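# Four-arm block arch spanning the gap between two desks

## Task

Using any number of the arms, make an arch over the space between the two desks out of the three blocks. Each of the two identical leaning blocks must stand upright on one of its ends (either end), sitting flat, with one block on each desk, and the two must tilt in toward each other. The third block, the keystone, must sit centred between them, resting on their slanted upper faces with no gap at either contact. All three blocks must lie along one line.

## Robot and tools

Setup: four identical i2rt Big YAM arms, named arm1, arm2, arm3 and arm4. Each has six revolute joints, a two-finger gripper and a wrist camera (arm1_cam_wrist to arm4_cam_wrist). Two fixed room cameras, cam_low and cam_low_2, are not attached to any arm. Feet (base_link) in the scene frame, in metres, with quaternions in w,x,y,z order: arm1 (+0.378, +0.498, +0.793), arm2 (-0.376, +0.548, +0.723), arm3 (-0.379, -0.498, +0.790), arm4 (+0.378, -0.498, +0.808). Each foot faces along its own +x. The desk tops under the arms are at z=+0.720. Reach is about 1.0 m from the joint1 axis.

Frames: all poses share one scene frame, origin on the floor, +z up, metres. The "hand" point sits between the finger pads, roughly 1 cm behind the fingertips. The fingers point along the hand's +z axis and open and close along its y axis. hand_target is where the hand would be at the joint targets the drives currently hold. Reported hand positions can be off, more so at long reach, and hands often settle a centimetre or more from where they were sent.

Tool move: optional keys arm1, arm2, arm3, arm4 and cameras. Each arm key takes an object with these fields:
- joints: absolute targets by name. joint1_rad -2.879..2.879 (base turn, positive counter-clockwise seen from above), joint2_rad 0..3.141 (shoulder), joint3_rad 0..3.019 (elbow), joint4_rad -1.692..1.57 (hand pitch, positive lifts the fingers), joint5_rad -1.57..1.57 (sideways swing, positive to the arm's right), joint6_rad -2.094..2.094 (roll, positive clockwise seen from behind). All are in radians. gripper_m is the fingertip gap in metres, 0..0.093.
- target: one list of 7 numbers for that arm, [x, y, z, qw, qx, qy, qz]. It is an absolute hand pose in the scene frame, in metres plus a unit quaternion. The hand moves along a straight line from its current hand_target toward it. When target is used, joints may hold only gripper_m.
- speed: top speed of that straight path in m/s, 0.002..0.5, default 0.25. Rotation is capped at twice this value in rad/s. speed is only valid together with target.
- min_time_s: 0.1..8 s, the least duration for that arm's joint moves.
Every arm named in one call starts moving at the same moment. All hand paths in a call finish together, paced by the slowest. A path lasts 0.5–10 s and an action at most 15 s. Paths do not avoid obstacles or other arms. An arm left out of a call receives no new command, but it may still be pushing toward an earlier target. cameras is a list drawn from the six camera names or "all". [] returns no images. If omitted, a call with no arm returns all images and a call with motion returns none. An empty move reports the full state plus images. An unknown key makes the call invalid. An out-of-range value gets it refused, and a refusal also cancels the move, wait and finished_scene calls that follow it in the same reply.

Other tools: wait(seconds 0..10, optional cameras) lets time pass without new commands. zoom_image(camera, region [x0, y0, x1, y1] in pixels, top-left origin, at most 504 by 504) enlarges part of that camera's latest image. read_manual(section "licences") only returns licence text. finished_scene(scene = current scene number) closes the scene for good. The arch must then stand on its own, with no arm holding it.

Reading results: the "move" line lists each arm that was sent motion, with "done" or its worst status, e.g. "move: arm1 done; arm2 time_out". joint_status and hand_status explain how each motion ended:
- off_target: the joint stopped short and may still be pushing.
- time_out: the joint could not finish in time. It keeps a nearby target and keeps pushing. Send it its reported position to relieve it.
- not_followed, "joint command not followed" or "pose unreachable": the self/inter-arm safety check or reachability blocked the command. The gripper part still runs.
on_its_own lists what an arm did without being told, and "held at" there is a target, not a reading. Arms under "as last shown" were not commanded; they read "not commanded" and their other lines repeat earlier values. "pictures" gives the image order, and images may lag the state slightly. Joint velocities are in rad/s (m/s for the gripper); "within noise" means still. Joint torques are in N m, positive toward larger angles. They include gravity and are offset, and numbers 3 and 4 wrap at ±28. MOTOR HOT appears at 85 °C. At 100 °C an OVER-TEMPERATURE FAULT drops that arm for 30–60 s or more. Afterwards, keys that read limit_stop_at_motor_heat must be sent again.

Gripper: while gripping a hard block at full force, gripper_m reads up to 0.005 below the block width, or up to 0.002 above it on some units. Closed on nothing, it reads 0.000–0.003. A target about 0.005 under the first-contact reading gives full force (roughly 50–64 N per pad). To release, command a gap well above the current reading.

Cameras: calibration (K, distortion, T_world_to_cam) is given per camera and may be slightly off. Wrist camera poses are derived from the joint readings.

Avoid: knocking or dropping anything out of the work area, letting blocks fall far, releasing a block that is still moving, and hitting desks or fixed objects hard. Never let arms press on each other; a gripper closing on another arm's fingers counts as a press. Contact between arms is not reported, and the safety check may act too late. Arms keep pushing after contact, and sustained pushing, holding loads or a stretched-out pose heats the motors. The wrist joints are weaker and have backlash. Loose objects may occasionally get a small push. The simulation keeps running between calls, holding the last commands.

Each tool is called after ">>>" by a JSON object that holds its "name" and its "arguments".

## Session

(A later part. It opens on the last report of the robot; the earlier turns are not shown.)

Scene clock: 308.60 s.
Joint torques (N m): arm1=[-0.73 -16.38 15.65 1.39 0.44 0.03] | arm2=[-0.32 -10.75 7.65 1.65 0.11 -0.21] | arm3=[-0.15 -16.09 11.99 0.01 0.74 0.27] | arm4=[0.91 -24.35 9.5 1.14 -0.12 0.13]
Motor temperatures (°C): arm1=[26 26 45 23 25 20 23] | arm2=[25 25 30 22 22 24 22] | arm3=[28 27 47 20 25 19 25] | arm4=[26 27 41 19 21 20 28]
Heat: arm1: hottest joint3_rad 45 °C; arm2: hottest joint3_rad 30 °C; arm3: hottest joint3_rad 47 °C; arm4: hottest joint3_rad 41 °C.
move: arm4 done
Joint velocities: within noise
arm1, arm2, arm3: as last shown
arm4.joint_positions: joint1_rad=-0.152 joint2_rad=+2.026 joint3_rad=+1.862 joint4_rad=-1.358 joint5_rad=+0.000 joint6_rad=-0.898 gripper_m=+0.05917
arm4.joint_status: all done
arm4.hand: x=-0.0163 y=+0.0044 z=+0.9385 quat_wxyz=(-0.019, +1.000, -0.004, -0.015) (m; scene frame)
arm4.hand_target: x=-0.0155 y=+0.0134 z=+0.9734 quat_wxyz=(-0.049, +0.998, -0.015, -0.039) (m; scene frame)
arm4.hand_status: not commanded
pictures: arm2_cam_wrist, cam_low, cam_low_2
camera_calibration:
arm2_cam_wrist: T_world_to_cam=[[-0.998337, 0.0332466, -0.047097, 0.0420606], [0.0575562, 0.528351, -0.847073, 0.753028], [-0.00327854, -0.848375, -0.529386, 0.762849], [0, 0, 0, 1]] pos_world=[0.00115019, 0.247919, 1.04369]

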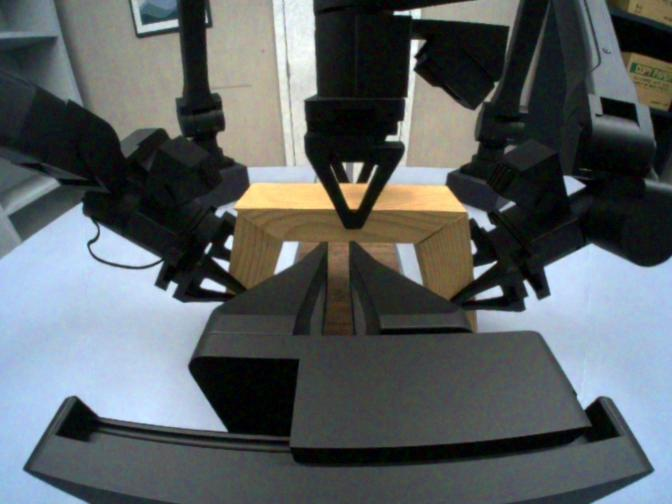

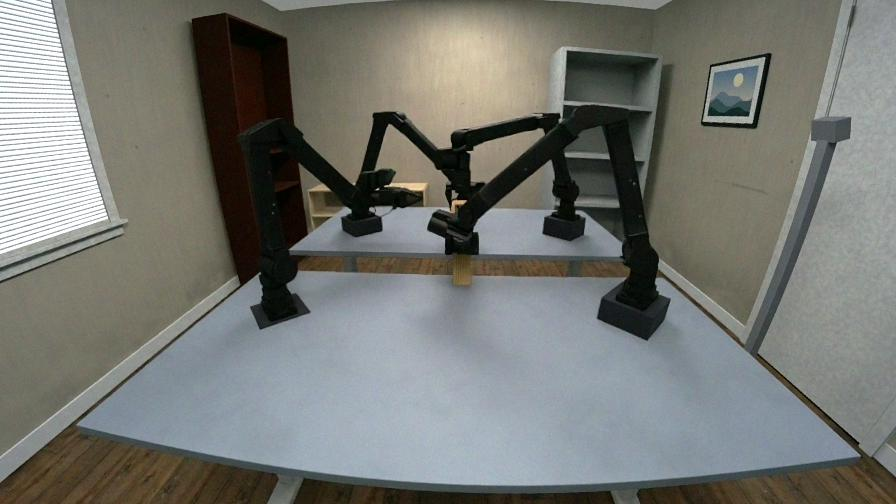

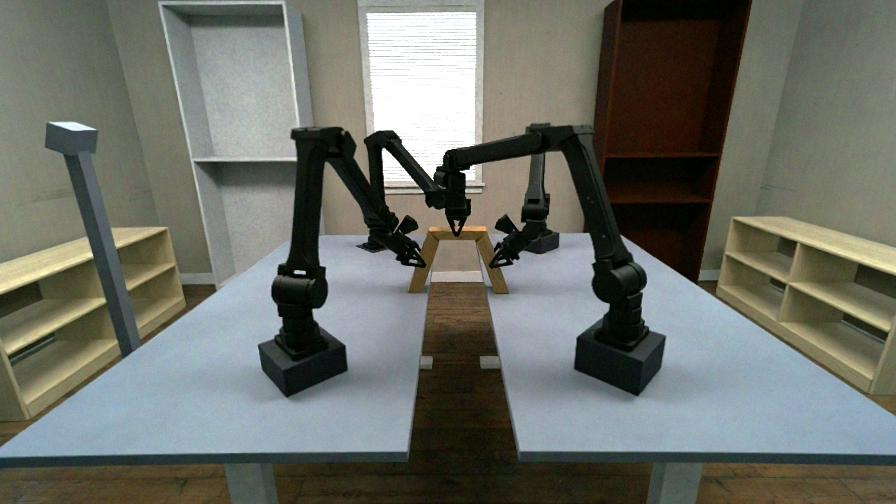

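>>> {"name": "move", "arguments": {"arm4": {"joints": {"joint1_rad": -0.132, "joint2_rad": 1.969, "joint3_rad": 1.859}, "min_time_s": 1.0}, "cameras": ["cam_low_2", "arm2_cam_wrist"]}}

>>> {"name": "zoom_image", "arguments": {"camera": "cam_low_2", "region": [417, 215, 497, 255]}}

>>> {"name": "zoom_image", "arguments": {"camera": "arm2_cam_wrist", "region": [225, 165, 305, 250]}}

>>> {"name": "zoom_image", "arguments": {"camera": "arm2_cam_wrist", "region": [400, 165, 480, 250]}}

Scene clock: 315.63 s.
Joint torques (N m): arm1=[-0.79 -16.44 15.65 1.35 0.44 0.03] | arm2=[-0.38 -10.75 7.61 1.72 0.1 -0.17] | arm3=[-0.21 -15.91 12 0.06 0.7 0.3] | arm4=[2.96 -24.18 9.39 1.13 -0.11 0.13]
Motor temperatures (°C): arm1=[26 26 45 23 25 20 23] | arm2=[25 25 30 22 22 24 22] | arm3=[28 27 47 20 25 19 25] | arm4=[26 28 40 19 21 20 28]
Heat: arm1: hottest joint3_rad 45 °C; arm2: hottest joint3_rad 30 °C; arm3: hottest joint3_rad 47 °C; arm4: hottest joint3_rad 40 °C.
move: arm4 done
Joint velocities: within noise
arm1, arm2, arm3: as last shown
arm4.joint_positions: joint1_rad=-0.145 joint2_rad=+2.017 joint3_rad=+1.847 joint4_rad=-1.357 joint5_rad=+0.000 joint6_rad=-0.898 gripper_m=+0.05917
arm4.joint_status: all done
arm4.hand: x=-0.0175 y=-0.0019 z=+0.9381 quat_wxyz=(-0.017, +1.000, +0.000, -0.013) (m; scene frame)
arm4.hand_target: x=-0.0278 y=-0.0019 z=+0.9727 quat_wxyz=(-0.046, +0.998, +0.000, -0.038) (m; scene frame)
arm4.hand_status: not commanded
pictures: arm2_cam_wrist, cam_low_2
camera_calibration:
arm2_cam_wrist: T_world_to_cam=[[-0.998337, 0.0332466, -0.047097, 0.0420606], [0.0575562, 0.528351, -0.847073, 0.753028], [-0.00327854, -0.848375, -0.529386, 0.762849], [0, 0, 0, 1]] pos_world=[0.00115019, 0.247919, 1.04369]

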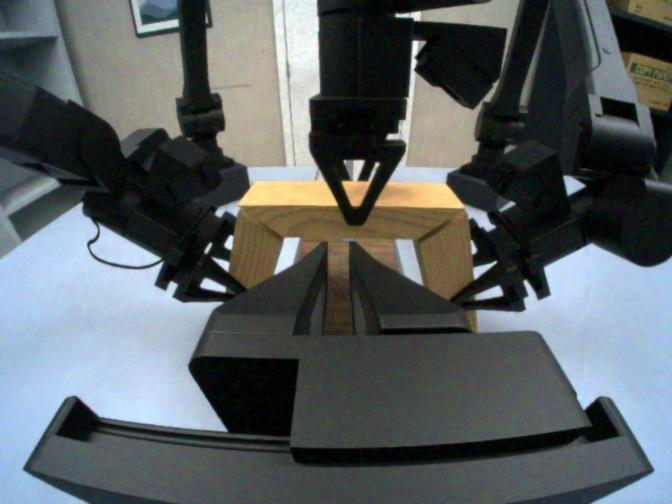

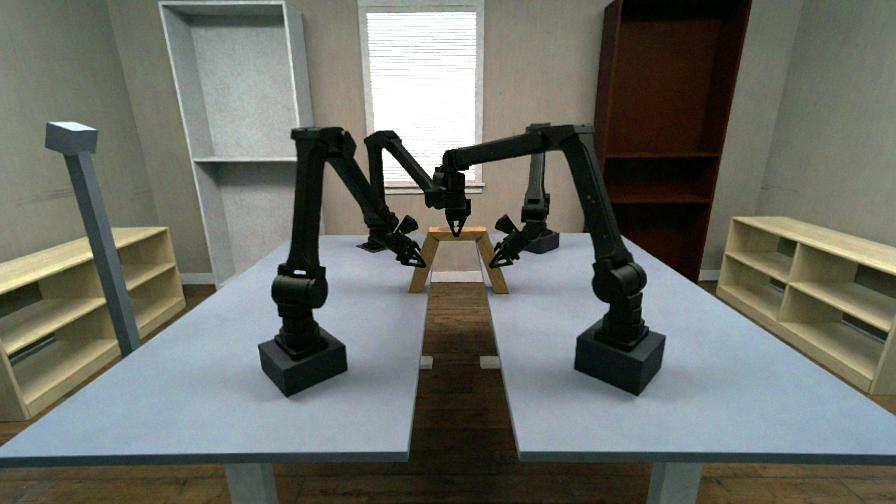

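Scaled by 6.300 from the camera's 896x504 image, which has a finer 1280x720 frame.

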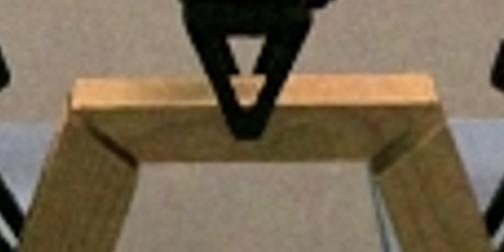

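Scaled by 5.929 from the camera's 672x504 image, which has a finer 960x720 frame.

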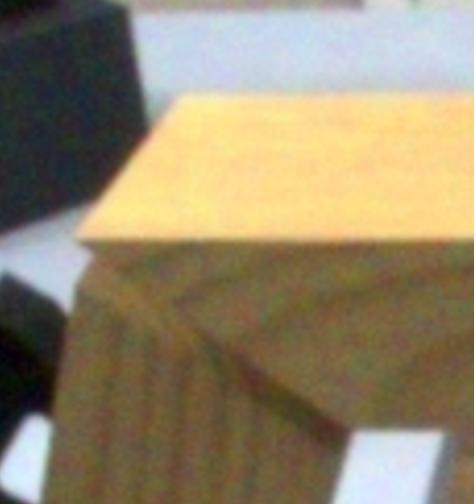

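Scaled by 5.929 from the camera's 672x504 image, which has a finer 960x720 frame.

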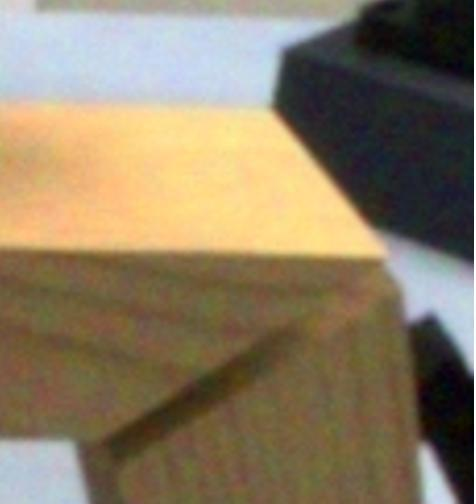

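>>> {"name": "move", "arguments": {"arm4": {"joints": {"joint1_rad": -0.1295, "joint3_rad": 1.845, "joint4_rad": -1.328}, "min_time_s": 1.0}, "cameras": ["cam_low_2", "arm2_cam_wrist"]}}

>>> {"name": "zoom_image", "arguments": {"camera": "cam_low_2", "region": [417, 215, 497, 255]}}

>>> {"name": "zoom_image", "arguments": {"camera": "arm2_cam_wrist", "region": [225, 165, 305, 250]}}

>>> {"name": "zoom_image", "arguments": {"camera": "arm2_cam_wrist", "region": [400, 165, 480, 250]}}

Scene clock: 320.83 s.
Joint torques (N m): arm1=[-0.85 -16.32 15.61 1.35 0.45 0.02] | arm2=[-0.32 -10.7 7.68 1.7 0.1 -0.2] | arm3=[-0.15 -15.97 12.01 0.03 0.71 0.25] | arm4=[2.73 -24.06 9.4 1.16 -0.11 0.13]
Motor temperatures (°C): arm1=[26 26 45 23 25 20 23] | arm2=[25 25 30 22 22 24 22] | arm3=[28 27 47 20 25 19 25] | arm4=[26 28 40 19 21 20 28]
Heat: arm1: hottest joint3_rad 45 °C; arm2: hottest joint3_rad 30 °C; arm3: hottest joint3_rad 47 °C; arm4: hottest joint3_rad 40 °C.
move: arm4 done
Joint velocities: within noise
arm1, arm2, arm3: as last shown
arm4.joint_positions: joint1_rad=-0.141 joint2_rad=+2.016 joint3_rad=+1.833 joint4_rad=-1.344 joint5_rad=+0.000 joint6_rad=-0.898 gripper_m=+0.05917
arm4.joint_status: all done
arm4.hand: x=-0.0181 y=-0.0042 z=+0.9335 quat_wxyz=(-0.017, +1.000, +0.002, -0.013) (m; scene frame)
arm4.hand_target: x=-0.0286 y=-0.0037 z=+0.9674 quat_wxyz=(-0.046, +0.998, +0.002, -0.038) (m; scene frame)
arm4.hand_status: not commanded
pictures: arm2_cam_wrist, cam_low_2
camera_calibration:
arm2_cam_wrist: T_world_to_cam=[[-0.998337, 0.0332466, -0.047097, 0.0420606], [0.0575562, 0.528351, -0.847073, 0.753028], [-0.00327854, -0.848375, -0.529386, 0.762849], [0, 0, 0, 1]] pos_world=[0.00115019, 0.247919, 1.04369]

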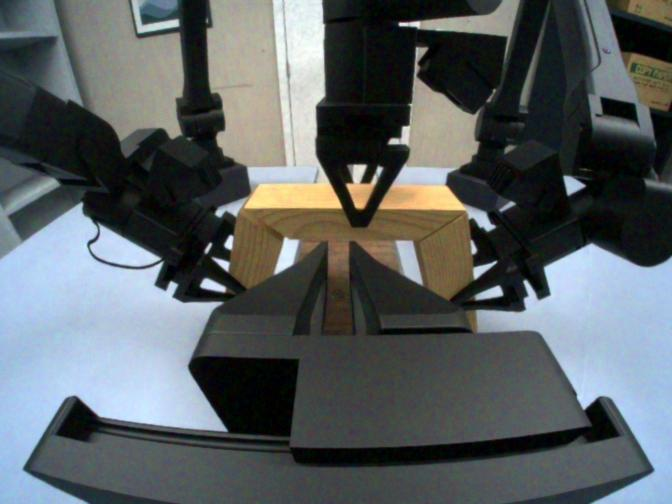

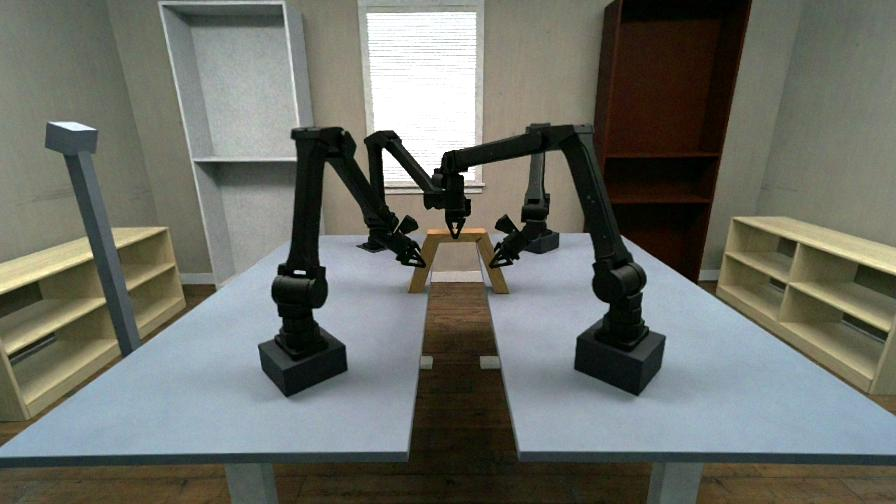

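Scaled by 6.300 from the camera's 896x504 image, which has a finer 1280x720 frame.

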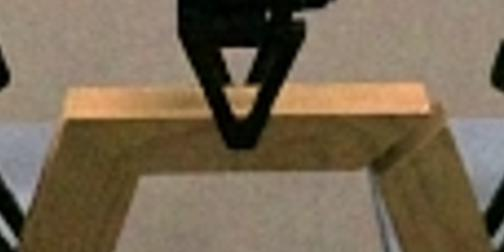

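Scaled by 5.929 from the camera's 672x504 image, which has a finer 960x720 frame.

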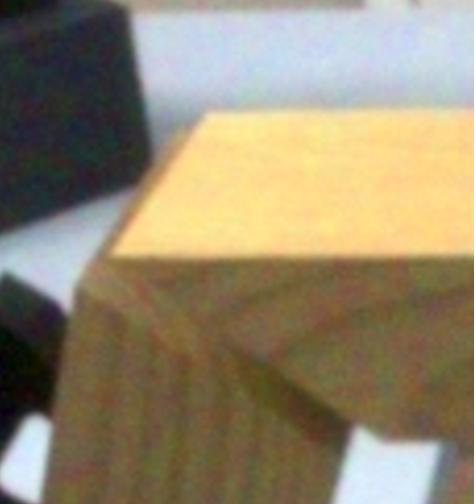

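Scaled by 5.929 from the camera's 672x504 image, which has a finer 960x720 frame.

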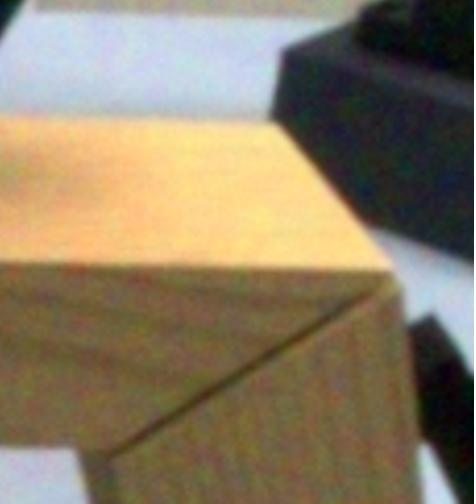

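>>> {"name": "move", "arguments": {"arm4": {"joints": {"joint1_rad": -0.158, "joint2_rad": 1.961, "joint3_rad": 1.829}, "min_time_s": 1.0}, "cameras": ["cam_low_2", "arm2_cam_wrist"]}}

>>> {"name": "zoom_image", "arguments": {"camera": "cam_low_2", "region": [417, 215, 497, 255]}}

>>> {"name": "zoom_image", "arguments": {"camera": "arm2_cam_wrist", "region": [225, 165, 305, 250]}}

>>> {"name": "zoom_image", "arguments": {"camera": "arm2_cam_wrist", "region": [400, 165, 480, 250]}}

Scene clock: 329.20 s.
Joint torques (N m): arm1=[-0.73 -16.56 15.64 1.33 0.45 0.02] | arm2=[-0.32 -10.81 7.62 1.76 0.11 -0.22] | arm3=[-0.15 -15.68 12 0.17 0.72 0.29] | arm4=[0.85 -24 9.4 1.13 -0.12 0.13]
Motor temperatures (°C): arm1=[25 26 45 23 25 20 23] | arm2=[25 25 31 22 22 24 22] | arm3=[28 27 48 20 25 19 25] | arm4=[26 29 40 19 21 20 28]
Heat: arm1: hottest joint3_rad 45 °C; arm2: hottest joint3_rad 31 °C; arm3: hottest joint3_rad 48 °C; arm4: hottest joint3_rad 40 °C.
move: arm4 done
Joint velocities: within noise
arm1, arm2, arm3: as last shown
arm4.joint_positions: joint1_rad=-0.146 joint2_rad=+2.009 joint3_rad=+1.818 joint4_rad=-1.344 joint5_rad=+0.000 joint6_rad=-0.898 gripper_m=+0.05917
arm4.joint_status: all done
arm4.hand: x=-0.0126 y=-0.0061 z=+0.9319 quat_wxyz=(-0.014, +1.000, -0.001, -0.011) (m; scene frame)
arm4.hand_target: x=-0.0112 y=+0.0037 z=+0.9660 quat_wxyz=(-0.043, +0.998, -0.013, -0.034) (m; scene frame)
arm4.hand_status: not commanded
pictures: arm2_cam_wrist, cam_low_2
camera_calibration:
arm2_cam_wrist: T_world_to_cam=[[-0.998337, 0.0332466, -0.047097, 0.0420606], [0.0575562, 0.528351, -0.847073, 0.753028], [-0.00327854, -0.848375, -0.529386, 0.762849], [0, 0, 0, 1]] pos_world=[0.00115019, 0.247919, 1.04369]

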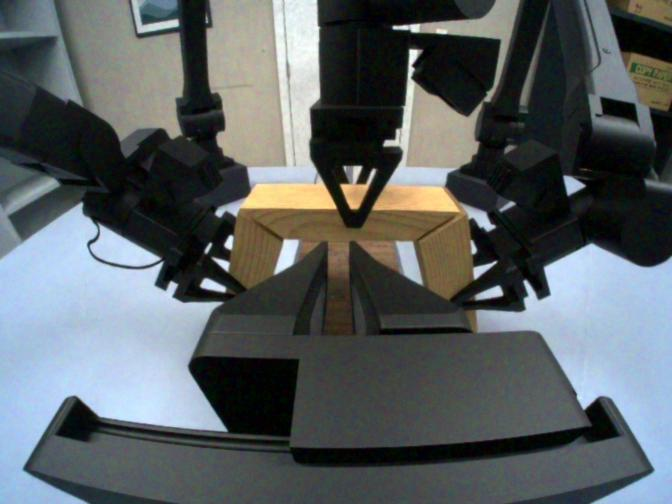

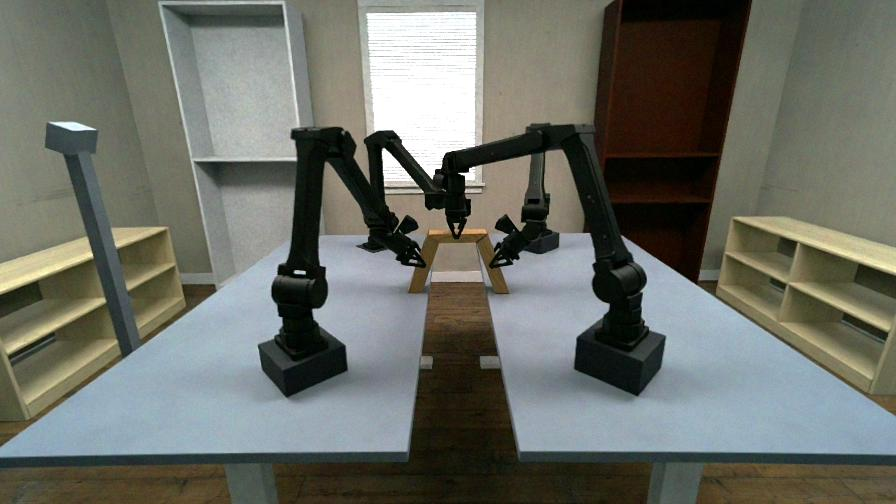

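Scaled by 6.300 from the camera's 896x504 image, which has a finer 1280x720 frame.

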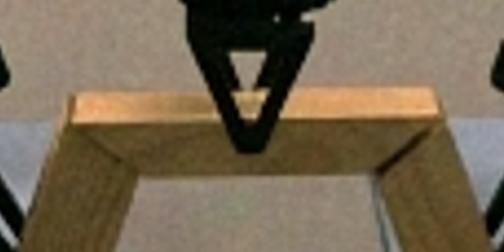

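Scaled by 5.929 from the camera's 672x504 image, which has a finer 960x720 frame.

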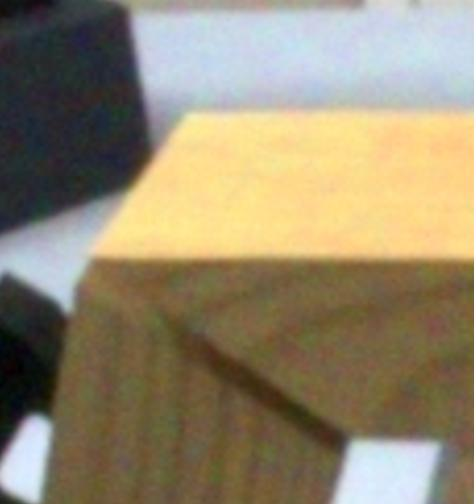

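Scaled by 5.929 from the camera's 672x504 image, which has a finer 960x720 frame.

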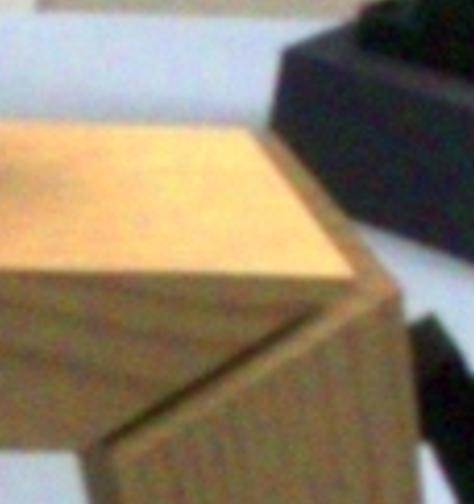

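>>> {"name": "move", "arguments": {"arm4": {"joints": {"joint1_rad": -0.163, "joint3_rad": 1.915, "joint4_rad": -1.318, "joint6_rad": -0.838}, "min_time_s": 1.0}, "arm3": {"joints": {"joint2_rad": 1.898, "joint4_rad": -0.513, "joint5_rad": 0.916, "joint6_rad": 1.211}, "min_time_s": 2.0}, "cameras": ["cam_low_2", "arm2_cam_wrist", "cam_low"]}}

>>> {"name": "zoom_image", "arguments": {"camera": "cam_low_2", "region": [395, 215, 515, 303]}}

>>> {"name": "zoom_image", "arguments": {"camera": "arm2_cam_wrist", "region": [225, 165, 305, 250]}}

>>> {"name": "zoom_image", "arguments": {"camera": "arm2_cam_wrist", "region": [400, 165, 480, 250]}}

>>> {"name": "zoom_image", "arguments": {"camera": "cam_low_2", "region": [400, 275, 440, 303]}}

Scene clock: 342.00 s.
Joint torques (N m): arm1=[-0.73 -16.38 15.61 1.36 0.46 0.03] | arm2=[-0.21 -10.75 7.66 1.72 0.1 -0.2] | arm3=[-0.32 -15.85 11.48 -0.14 0.65 0.3] | arm4=[0.85 -23.88 13.38 1.22 -0.11 0.13]
Motor temperatures (°C): arm1=[25 26 45 23 25 20 23] | arm2=[25 25 31 22 22 24 22] | arm3=[28 27 47 20 25 19 25] | arm4=[26 32 39 19 21 20 28]
Heat: arm1: hottest joint3_rad 45 °C; arm2: hottest joint3_rad 31 °C; arm3: hottest joint3_rad 47 °C; arm4: hottest joint3_rad 39 °C.
move: arm3 done; arm4 done
Joint velocities: within noise
arm1, arm2: as last shown
arm3.joint_positions: joint1_rad=+0.581 joint2_rad=+1.903 joint3_rad=+1.185 joint4_rad=-0.507 joint5_rad=+0.914 joint6_rad=+1.198 gripper_m=+0.06130
arm3.joint_status: all done
arm3.hand: x=-0.1132 y=+0.0123 z=+0.8357 quat_wxyz=(-0.460, -0.016, -0.887, -0.017) (m; scene frame)
arm3.hand_target: x=-0.1009 y=+0.0325 z=+0.8603 quat_wxyz=(-0.467, -0.040, -0.883, -0.043) (m; scene frame)
arm3.hand_status: not commanded
arm4.joint_positions: joint1_rad=-0.151 joint2_rad=+2.005 joint3_rad=+1.851 joint4_rad=-1.334 joint5_rad=+0.000 joint6_rad=-0.850 gripper_m=+0.05917
arm4.joint_status: all done
arm4.hand: x=-0.0185 y=+0.0060 z=+0.9475 quat_wxyz=(-0.032, +0.999, -0.027, -0.026) (m; scene frame)
arm4.hand_target: x=-0.0249 y=+0.0267 z=+1.0022 quat_wxyz=(-0.079, +0.994, -0.039, -0.066) (m; scene frame)
arm4.hand_status: not commanded
pictures: arm2_cam_wrist, cam_low, cam_low_2
camera_calibration:
arm2_cam_wrist: T_world_to_cam=[[-0.998337, 0.0332466, -0.047097, 0.0420606], [0.0575562, 0.528351, -0.847073, 0.753028], [-0.00327854, -0.848375, -0.529386, 0.762849], [0, 0, 0, 1]] pos_world=[0.00115019, 0.247919, 1.04369]

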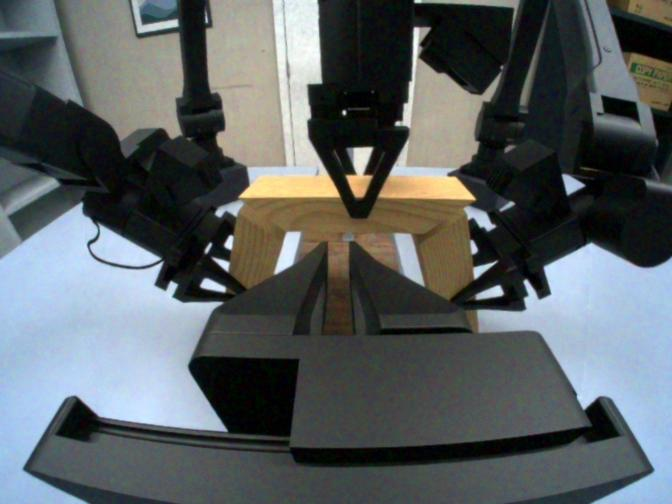

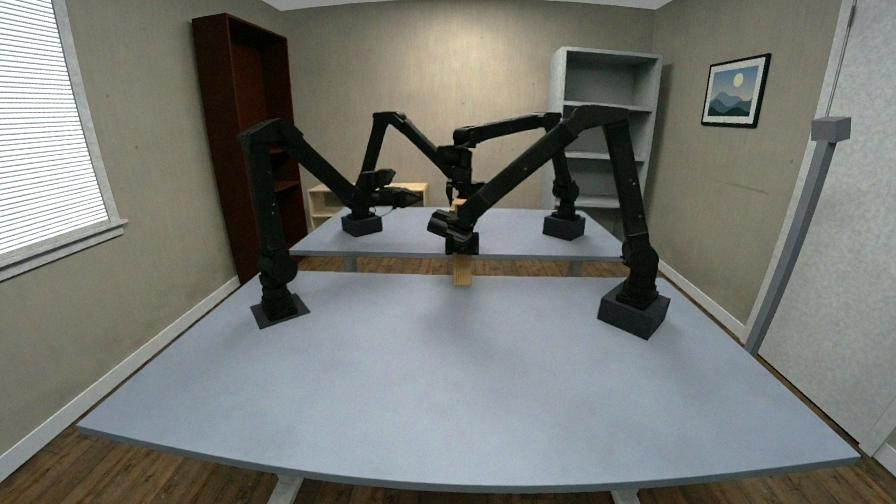

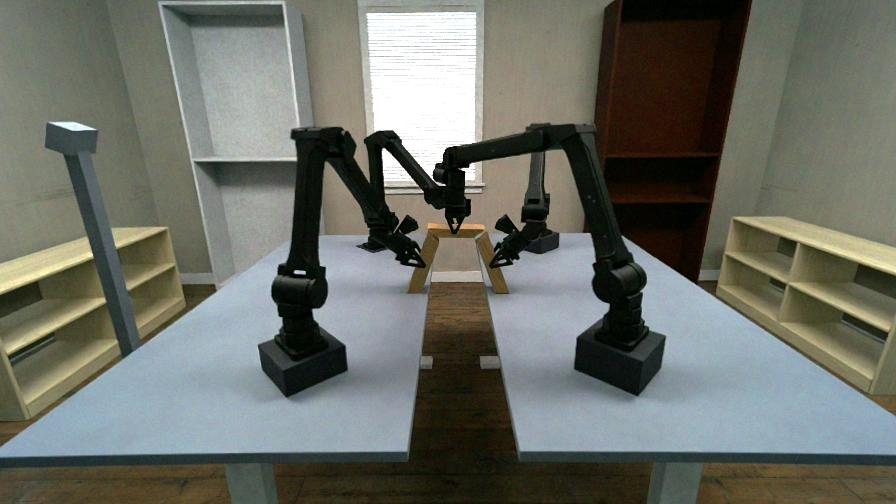

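Scaled by 4.200 from the camera's 896x504 image, which has a finer 1280x720 frame.

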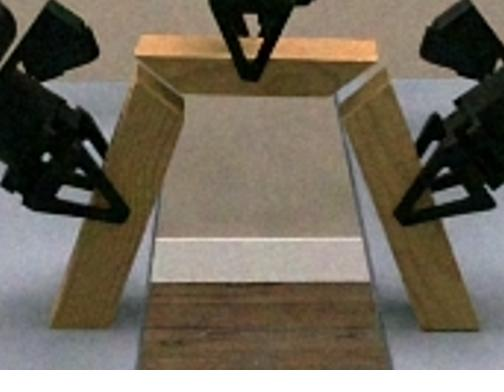

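Scaled by 5.929 from the camera's 672x504 image, which has a finer 960x720 frame.

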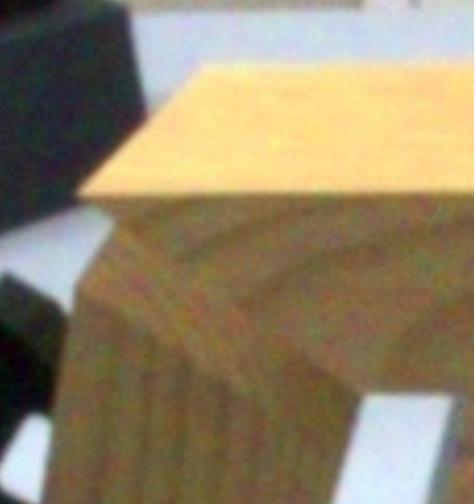

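Scaled by 5.929 from the camera's 672x504 image, which has a finer 960x720 frame.

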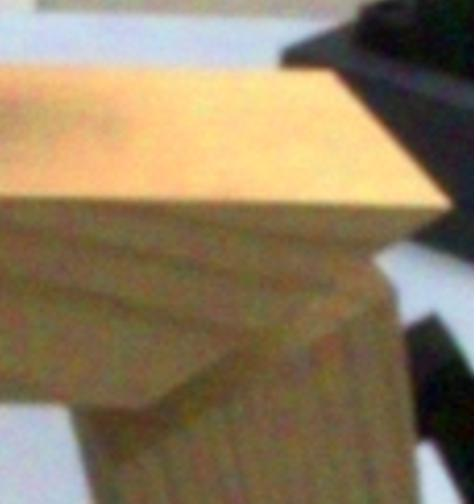

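Scaled by 12.600 from the camera's 896x504 image, which has a finer 1280x720 frame.

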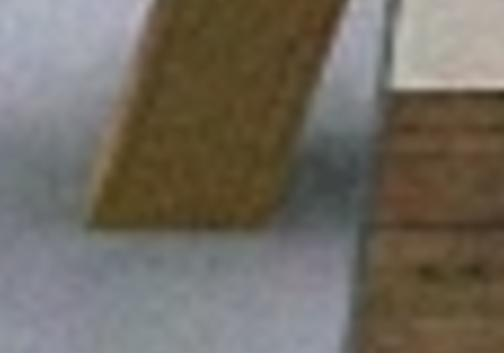

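>>> {"name": "move", "arguments": {"arm4": {"joints": {"joint3_rad": 1.834, "joint6_rad": -0.886}, "min_time_s": 1.0}, "cameras": ["cam_low_2", "arm2_cam_wrist"]}}

>>> {"name": "zoom_image", "arguments": {"camera": "cam_low_2", "region": [417, 215, 497, 255]}}

>>> {"name": "zoom_image", "arguments": {"camera": "arm2_cam_wrist", "region": [225, 165, 305, 250]}}

>>> {"name": "zoom_image", "arguments": {"camera": "arm2_cam_wrist", "region": [400, 165, 480, 250]}}

Scene clock: 353.73 s.
Joint torques (N m): arm1=[-0.73 -16.44 15.62 1.36 0.45 0.03] | arm2=[-0.5 -10.4 7.61 1.68 0.08 -0.19] | arm3=[-0.03 -15.68 11.73 -0.1 0.65 0.29] | arm4=[0.91 -23.47 9.62 1.17 -0.12 -0.14]
Motor temperatures (°C): arm1=[25 27 45 23 25 20 23] | arm2=[25 25 31 22 22 24 22] | arm3=[28 27 47 20 25 19 25] | arm4=[26 34 39 19 21 20 28]
Heat: arm1: hottest joint3_rad 45 °C; arm2: hottest joint3_rad 31 °C; arm3: hottest joint3_rad 47 °C; arm4: hottest joint3_rad 39 °C.
move: arm4 done
Joint velocities: within noise
arm1, arm3: as last shown
arm2.joint_positions: joint1_rad=+0.289 joint2_rad=+1.555 joint3_rad=+0.807 joint4_rad=+0.769 joint5_rad=+1.039 joint6_rad=+0.015 gripper_m=+0.01010
arm2.joint_status: not commanded
arm2.hand: x=+0.0039 y=+0.1513 z=+0.9718 quat_wxyz=(-0.508, -0.503, -0.493, +0.496) (m; scene frame)
arm2.hand_target: x=+0.0057 y=+0.1549 z=+0.9679 quat_wxyz=(-0.506, -0.498, -0.497, +0.499) (m; scene frame)
arm2.hand_status: not commanded
arm4.joint_positions: joint1_rad=-0.151 joint2_rad=+2.004 joint3_rad=+1.821 joint4_rad=-1.334 joint5_rad=+0.000 joint6_rad=-0.873 gripper_m=+0.05917
arm4.joint_status: all done
arm4.hand: x=-0.0126 y=-0.0015 z=+0.9362 quat_wxyz=(-0.021, +1.000, -0.015, -0.017) (m; scene frame)
arm4.hand_target: x=-0.0113 y=+0.0089 z=+0.9682 quat_wxyz=(-0.049, +0.998, -0.015, -0.039) (m; scene frame)
arm4.hand_status: not commanded
pictures: arm2_cam_wrist, cam_low_2
camera_calibration:
arm2_cam_wrist: T_world_to_cam=[[-0.998337, 0.0332466, -0.047097, 0.0420606], [0.0575562, 0.528351, -0.847073, 0.753028], [-0.00327854, -0.848375, -0.529386, 0.762849], [0, 0, 0, 1]] pos_world=[0.00115019, 0.247919, 1.04369]

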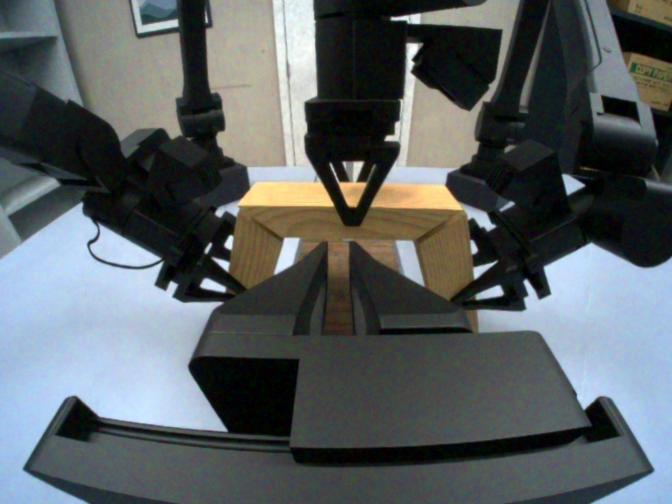

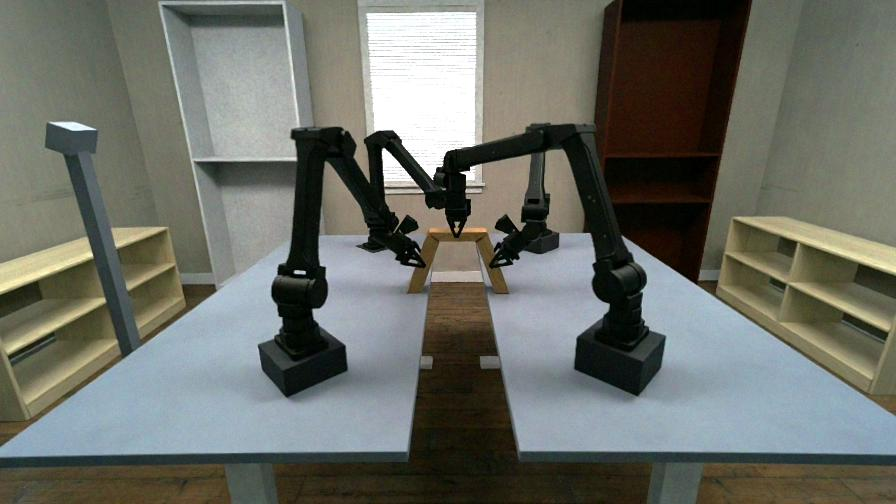

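Scaled by 6.300 from the camera's 896x504 image, which has a finer 1280x720 frame.

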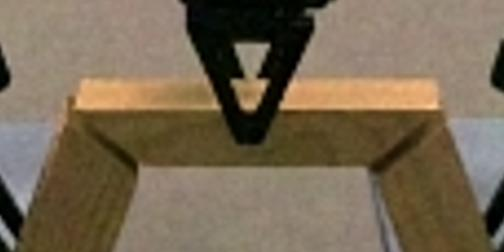

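Scaled by 5.929 from the camera's 672x504 image, which has a finer 960x720 frame.

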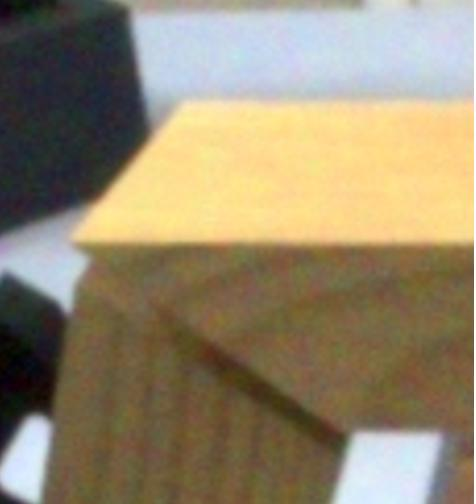

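Scaled by 5.929 from the camera's 672x504 image, which has a finer 960x720 frame.

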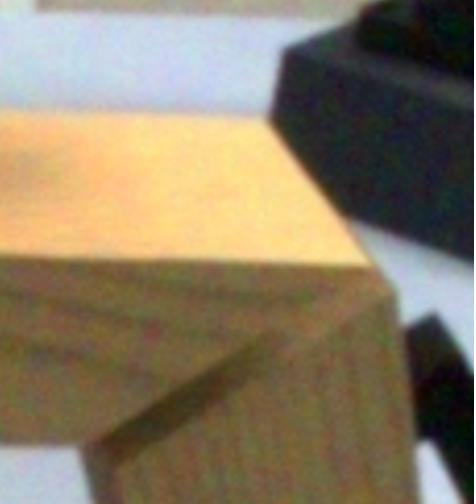

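>>> {"name": "move", "arguments": {"arm4": {"joints": {"joint1_rad": -0.165, "joint3_rad": 1.8195, "joint4_rad": -1.298}, "min_time_s": 1.5}, "cameras": ["cam_low_2", "arm2_cam_wrist"]}}

>>> {"name": "zoom_image", "arguments": {"camera": "cam_low_2", "region": [417, 215, 497, 255]}}

>>> {"name": "zoom_image", "arguments": {"camera": "arm2_cam_wrist", "region": [225, 165, 305, 250]}}

>>> {"name": "zoom_image", "arguments": {"camera": "arm2_cam_wrist", "region": [400, 165, 480, 250]}}

Scene clock: 359.93 s.
Joint torques (N m): arm1=[-0.73 -16.44 15.62 1.35 0.45 0.04] | arm2=[-0.09 -10.93 7.64 1.76 0.1 -0.2] | arm3=[-0.44 -15.44 11.54 -0.12 0.64 0.28] | arm4=[0.85 -23.71 9.48 1.24 -0.11 -0.13]
Motor temperatures (°C): arm1=[25 27 46 23 25 20 23] | arm2=[25 25 31 22 22 24 22] | arm3=[28 27 47 20 25 19 25] | arm4=[26 34 40 19 21 20 28]
Heat: arm1: hottest joint3_rad 46 °C; arm2: hottest joint3_rad 31 °C; arm3: hottest joint3_rad 47 °C; arm4: hottest joint3_rad 40 °C.
move: arm4 done
Joint velocities: within noise
arm1.joint_positions: joint1_rad=+0.575 joint2_rad=+1.899 joint3_rad=+1.218 joint4_rad=-0.519 joint5_rad=+0.889 joint6_rad=+1.215 gripper_m=+0.05940
arm1.joint_status: not commanded
arm1.hand: x=+0.1200 y=-0.0300 z=+0.8489 quat_wxyz=(-0.040, -0.892, +0.020, +0.450) (m; scene frame)
arm1.hand_target: x=+0.1059 y=-0.0613 z=+0.9040 quat_wxyz=(-0.102, -0.879, +0.060, +0.462) (m; scene frame)
arm1.hand_status: not commanded
arm2, arm3: as last shown
arm4.joint_positions: joint1_rad=-0.153 joint2_rad=+2.004 joint3_rad=+1.808 joint4_rad=-1.314 joint5_rad=+0.000 joint6_rad=-0.873 gripper_m=+0.05917
arm4.joint_status: all done
arm4.hand: x=-0.0121 y=-0.0001 z=+0.9314 quat_wxyz=(-0.024, +0.999, -0.016, -0.019) (m; scene frame)
arm4.hand_target: x=-0.0106 y=+0.0104 z=+0.9629 quat_wxyz=(-0.051, +0.998, -0.016, -0.041) (m; scene frame)
arm4.hand_status: not commanded
pictures: arm2_cam_wrist, cam_low_2
camera_calibration:
arm2_cam_wrist: T_world_to_cam=[[-0.998337, 0.0332466, -0.047097, 0.0420606], [0.0575562, 0.528351, -0.847073, 0.753028], [-0.00327854, -0.848375, -0.529386, 0.762849], [0, 0, 0, 1]] pos_world=[0.00115019, 0.247919, 1.04369]

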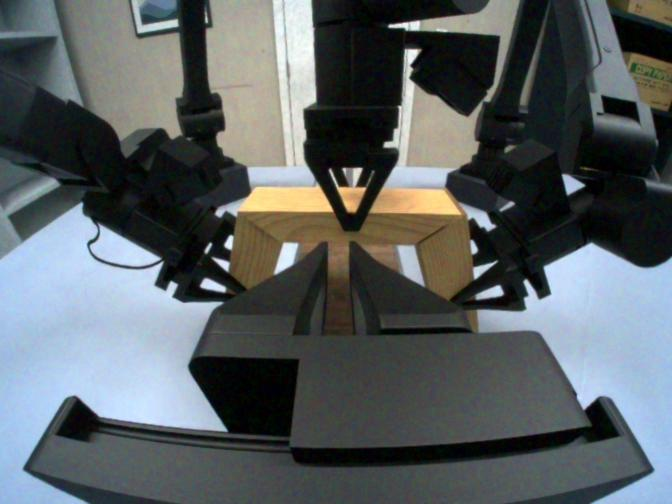

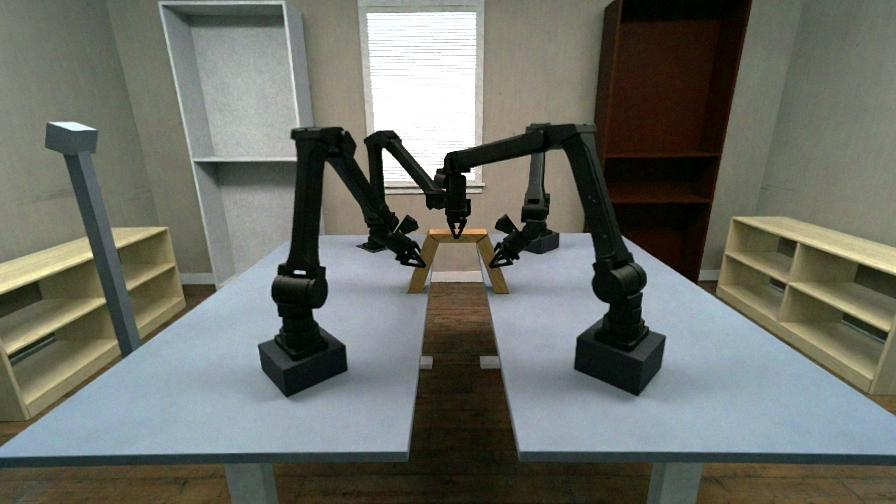

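Scaled by 6.300 from the camera's 896x504 image, which has a finer 1280x720 frame.

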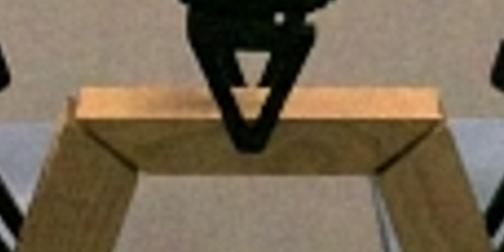

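Scaled by 5.929 from the camera's 672x504 image, which has a finer 960x720 frame.

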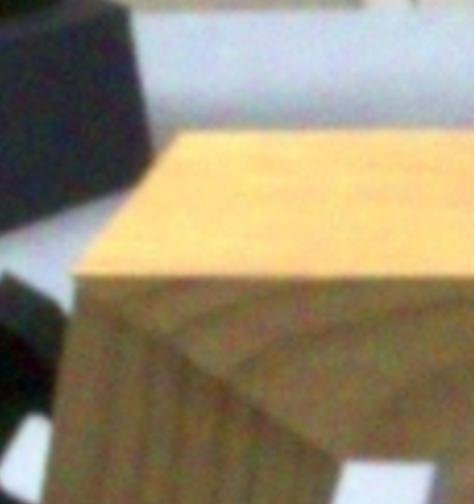

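Scaled by 5.929 from the camera's 672x504 image, which has a finer 960x720 frame.

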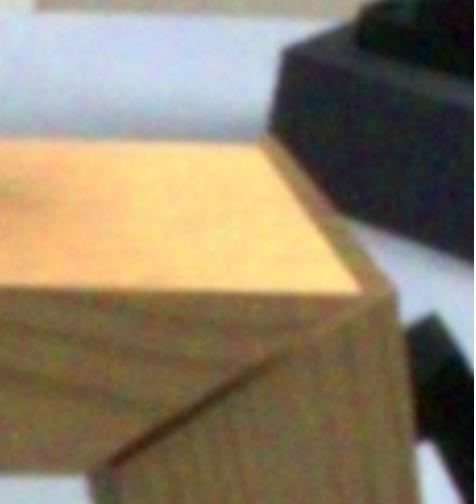

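>>> {"name": "zoom_image", "arguments": {"camera": "cam_low_2", "region": [422, 222, 450, 250]}}

>>> {"name": "zoom_image", "arguments": {"camera": "cam_low_2", "region": [466, 222, 494, 250]}}

>>> {"name": "zoom_image", "arguments": {"camera": "arm2_cam_wrist", "region": [220, 180, 480, 260]}}

Scaled by 18.000 from the camera's 896x504 image, which has a finer 1280x720 frame.

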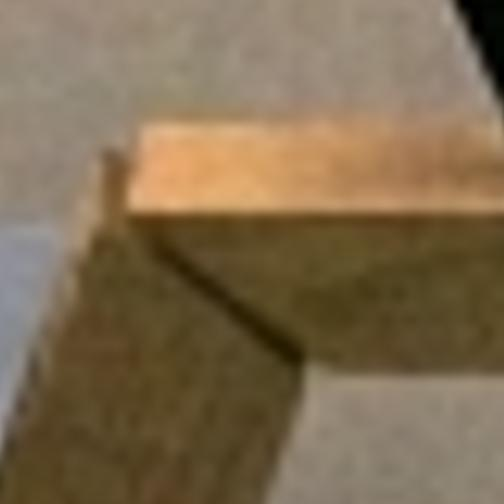

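Scaled by 18.000 from the camera's 896x504 image, which has a finer 1280x720 frame.

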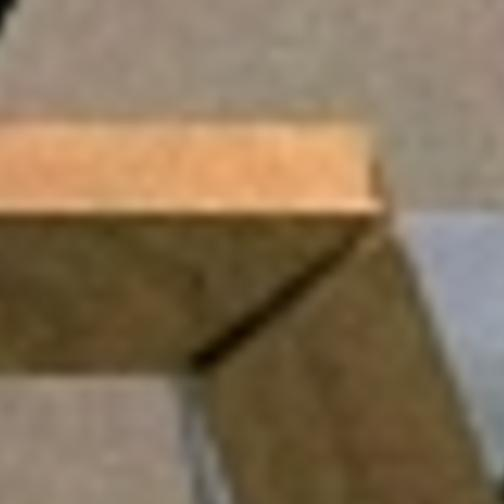

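Scaled by 1.938 from the camera's 672x504 image, which has a finer 960x720 frame.

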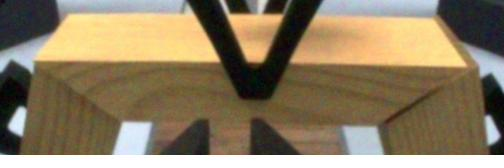

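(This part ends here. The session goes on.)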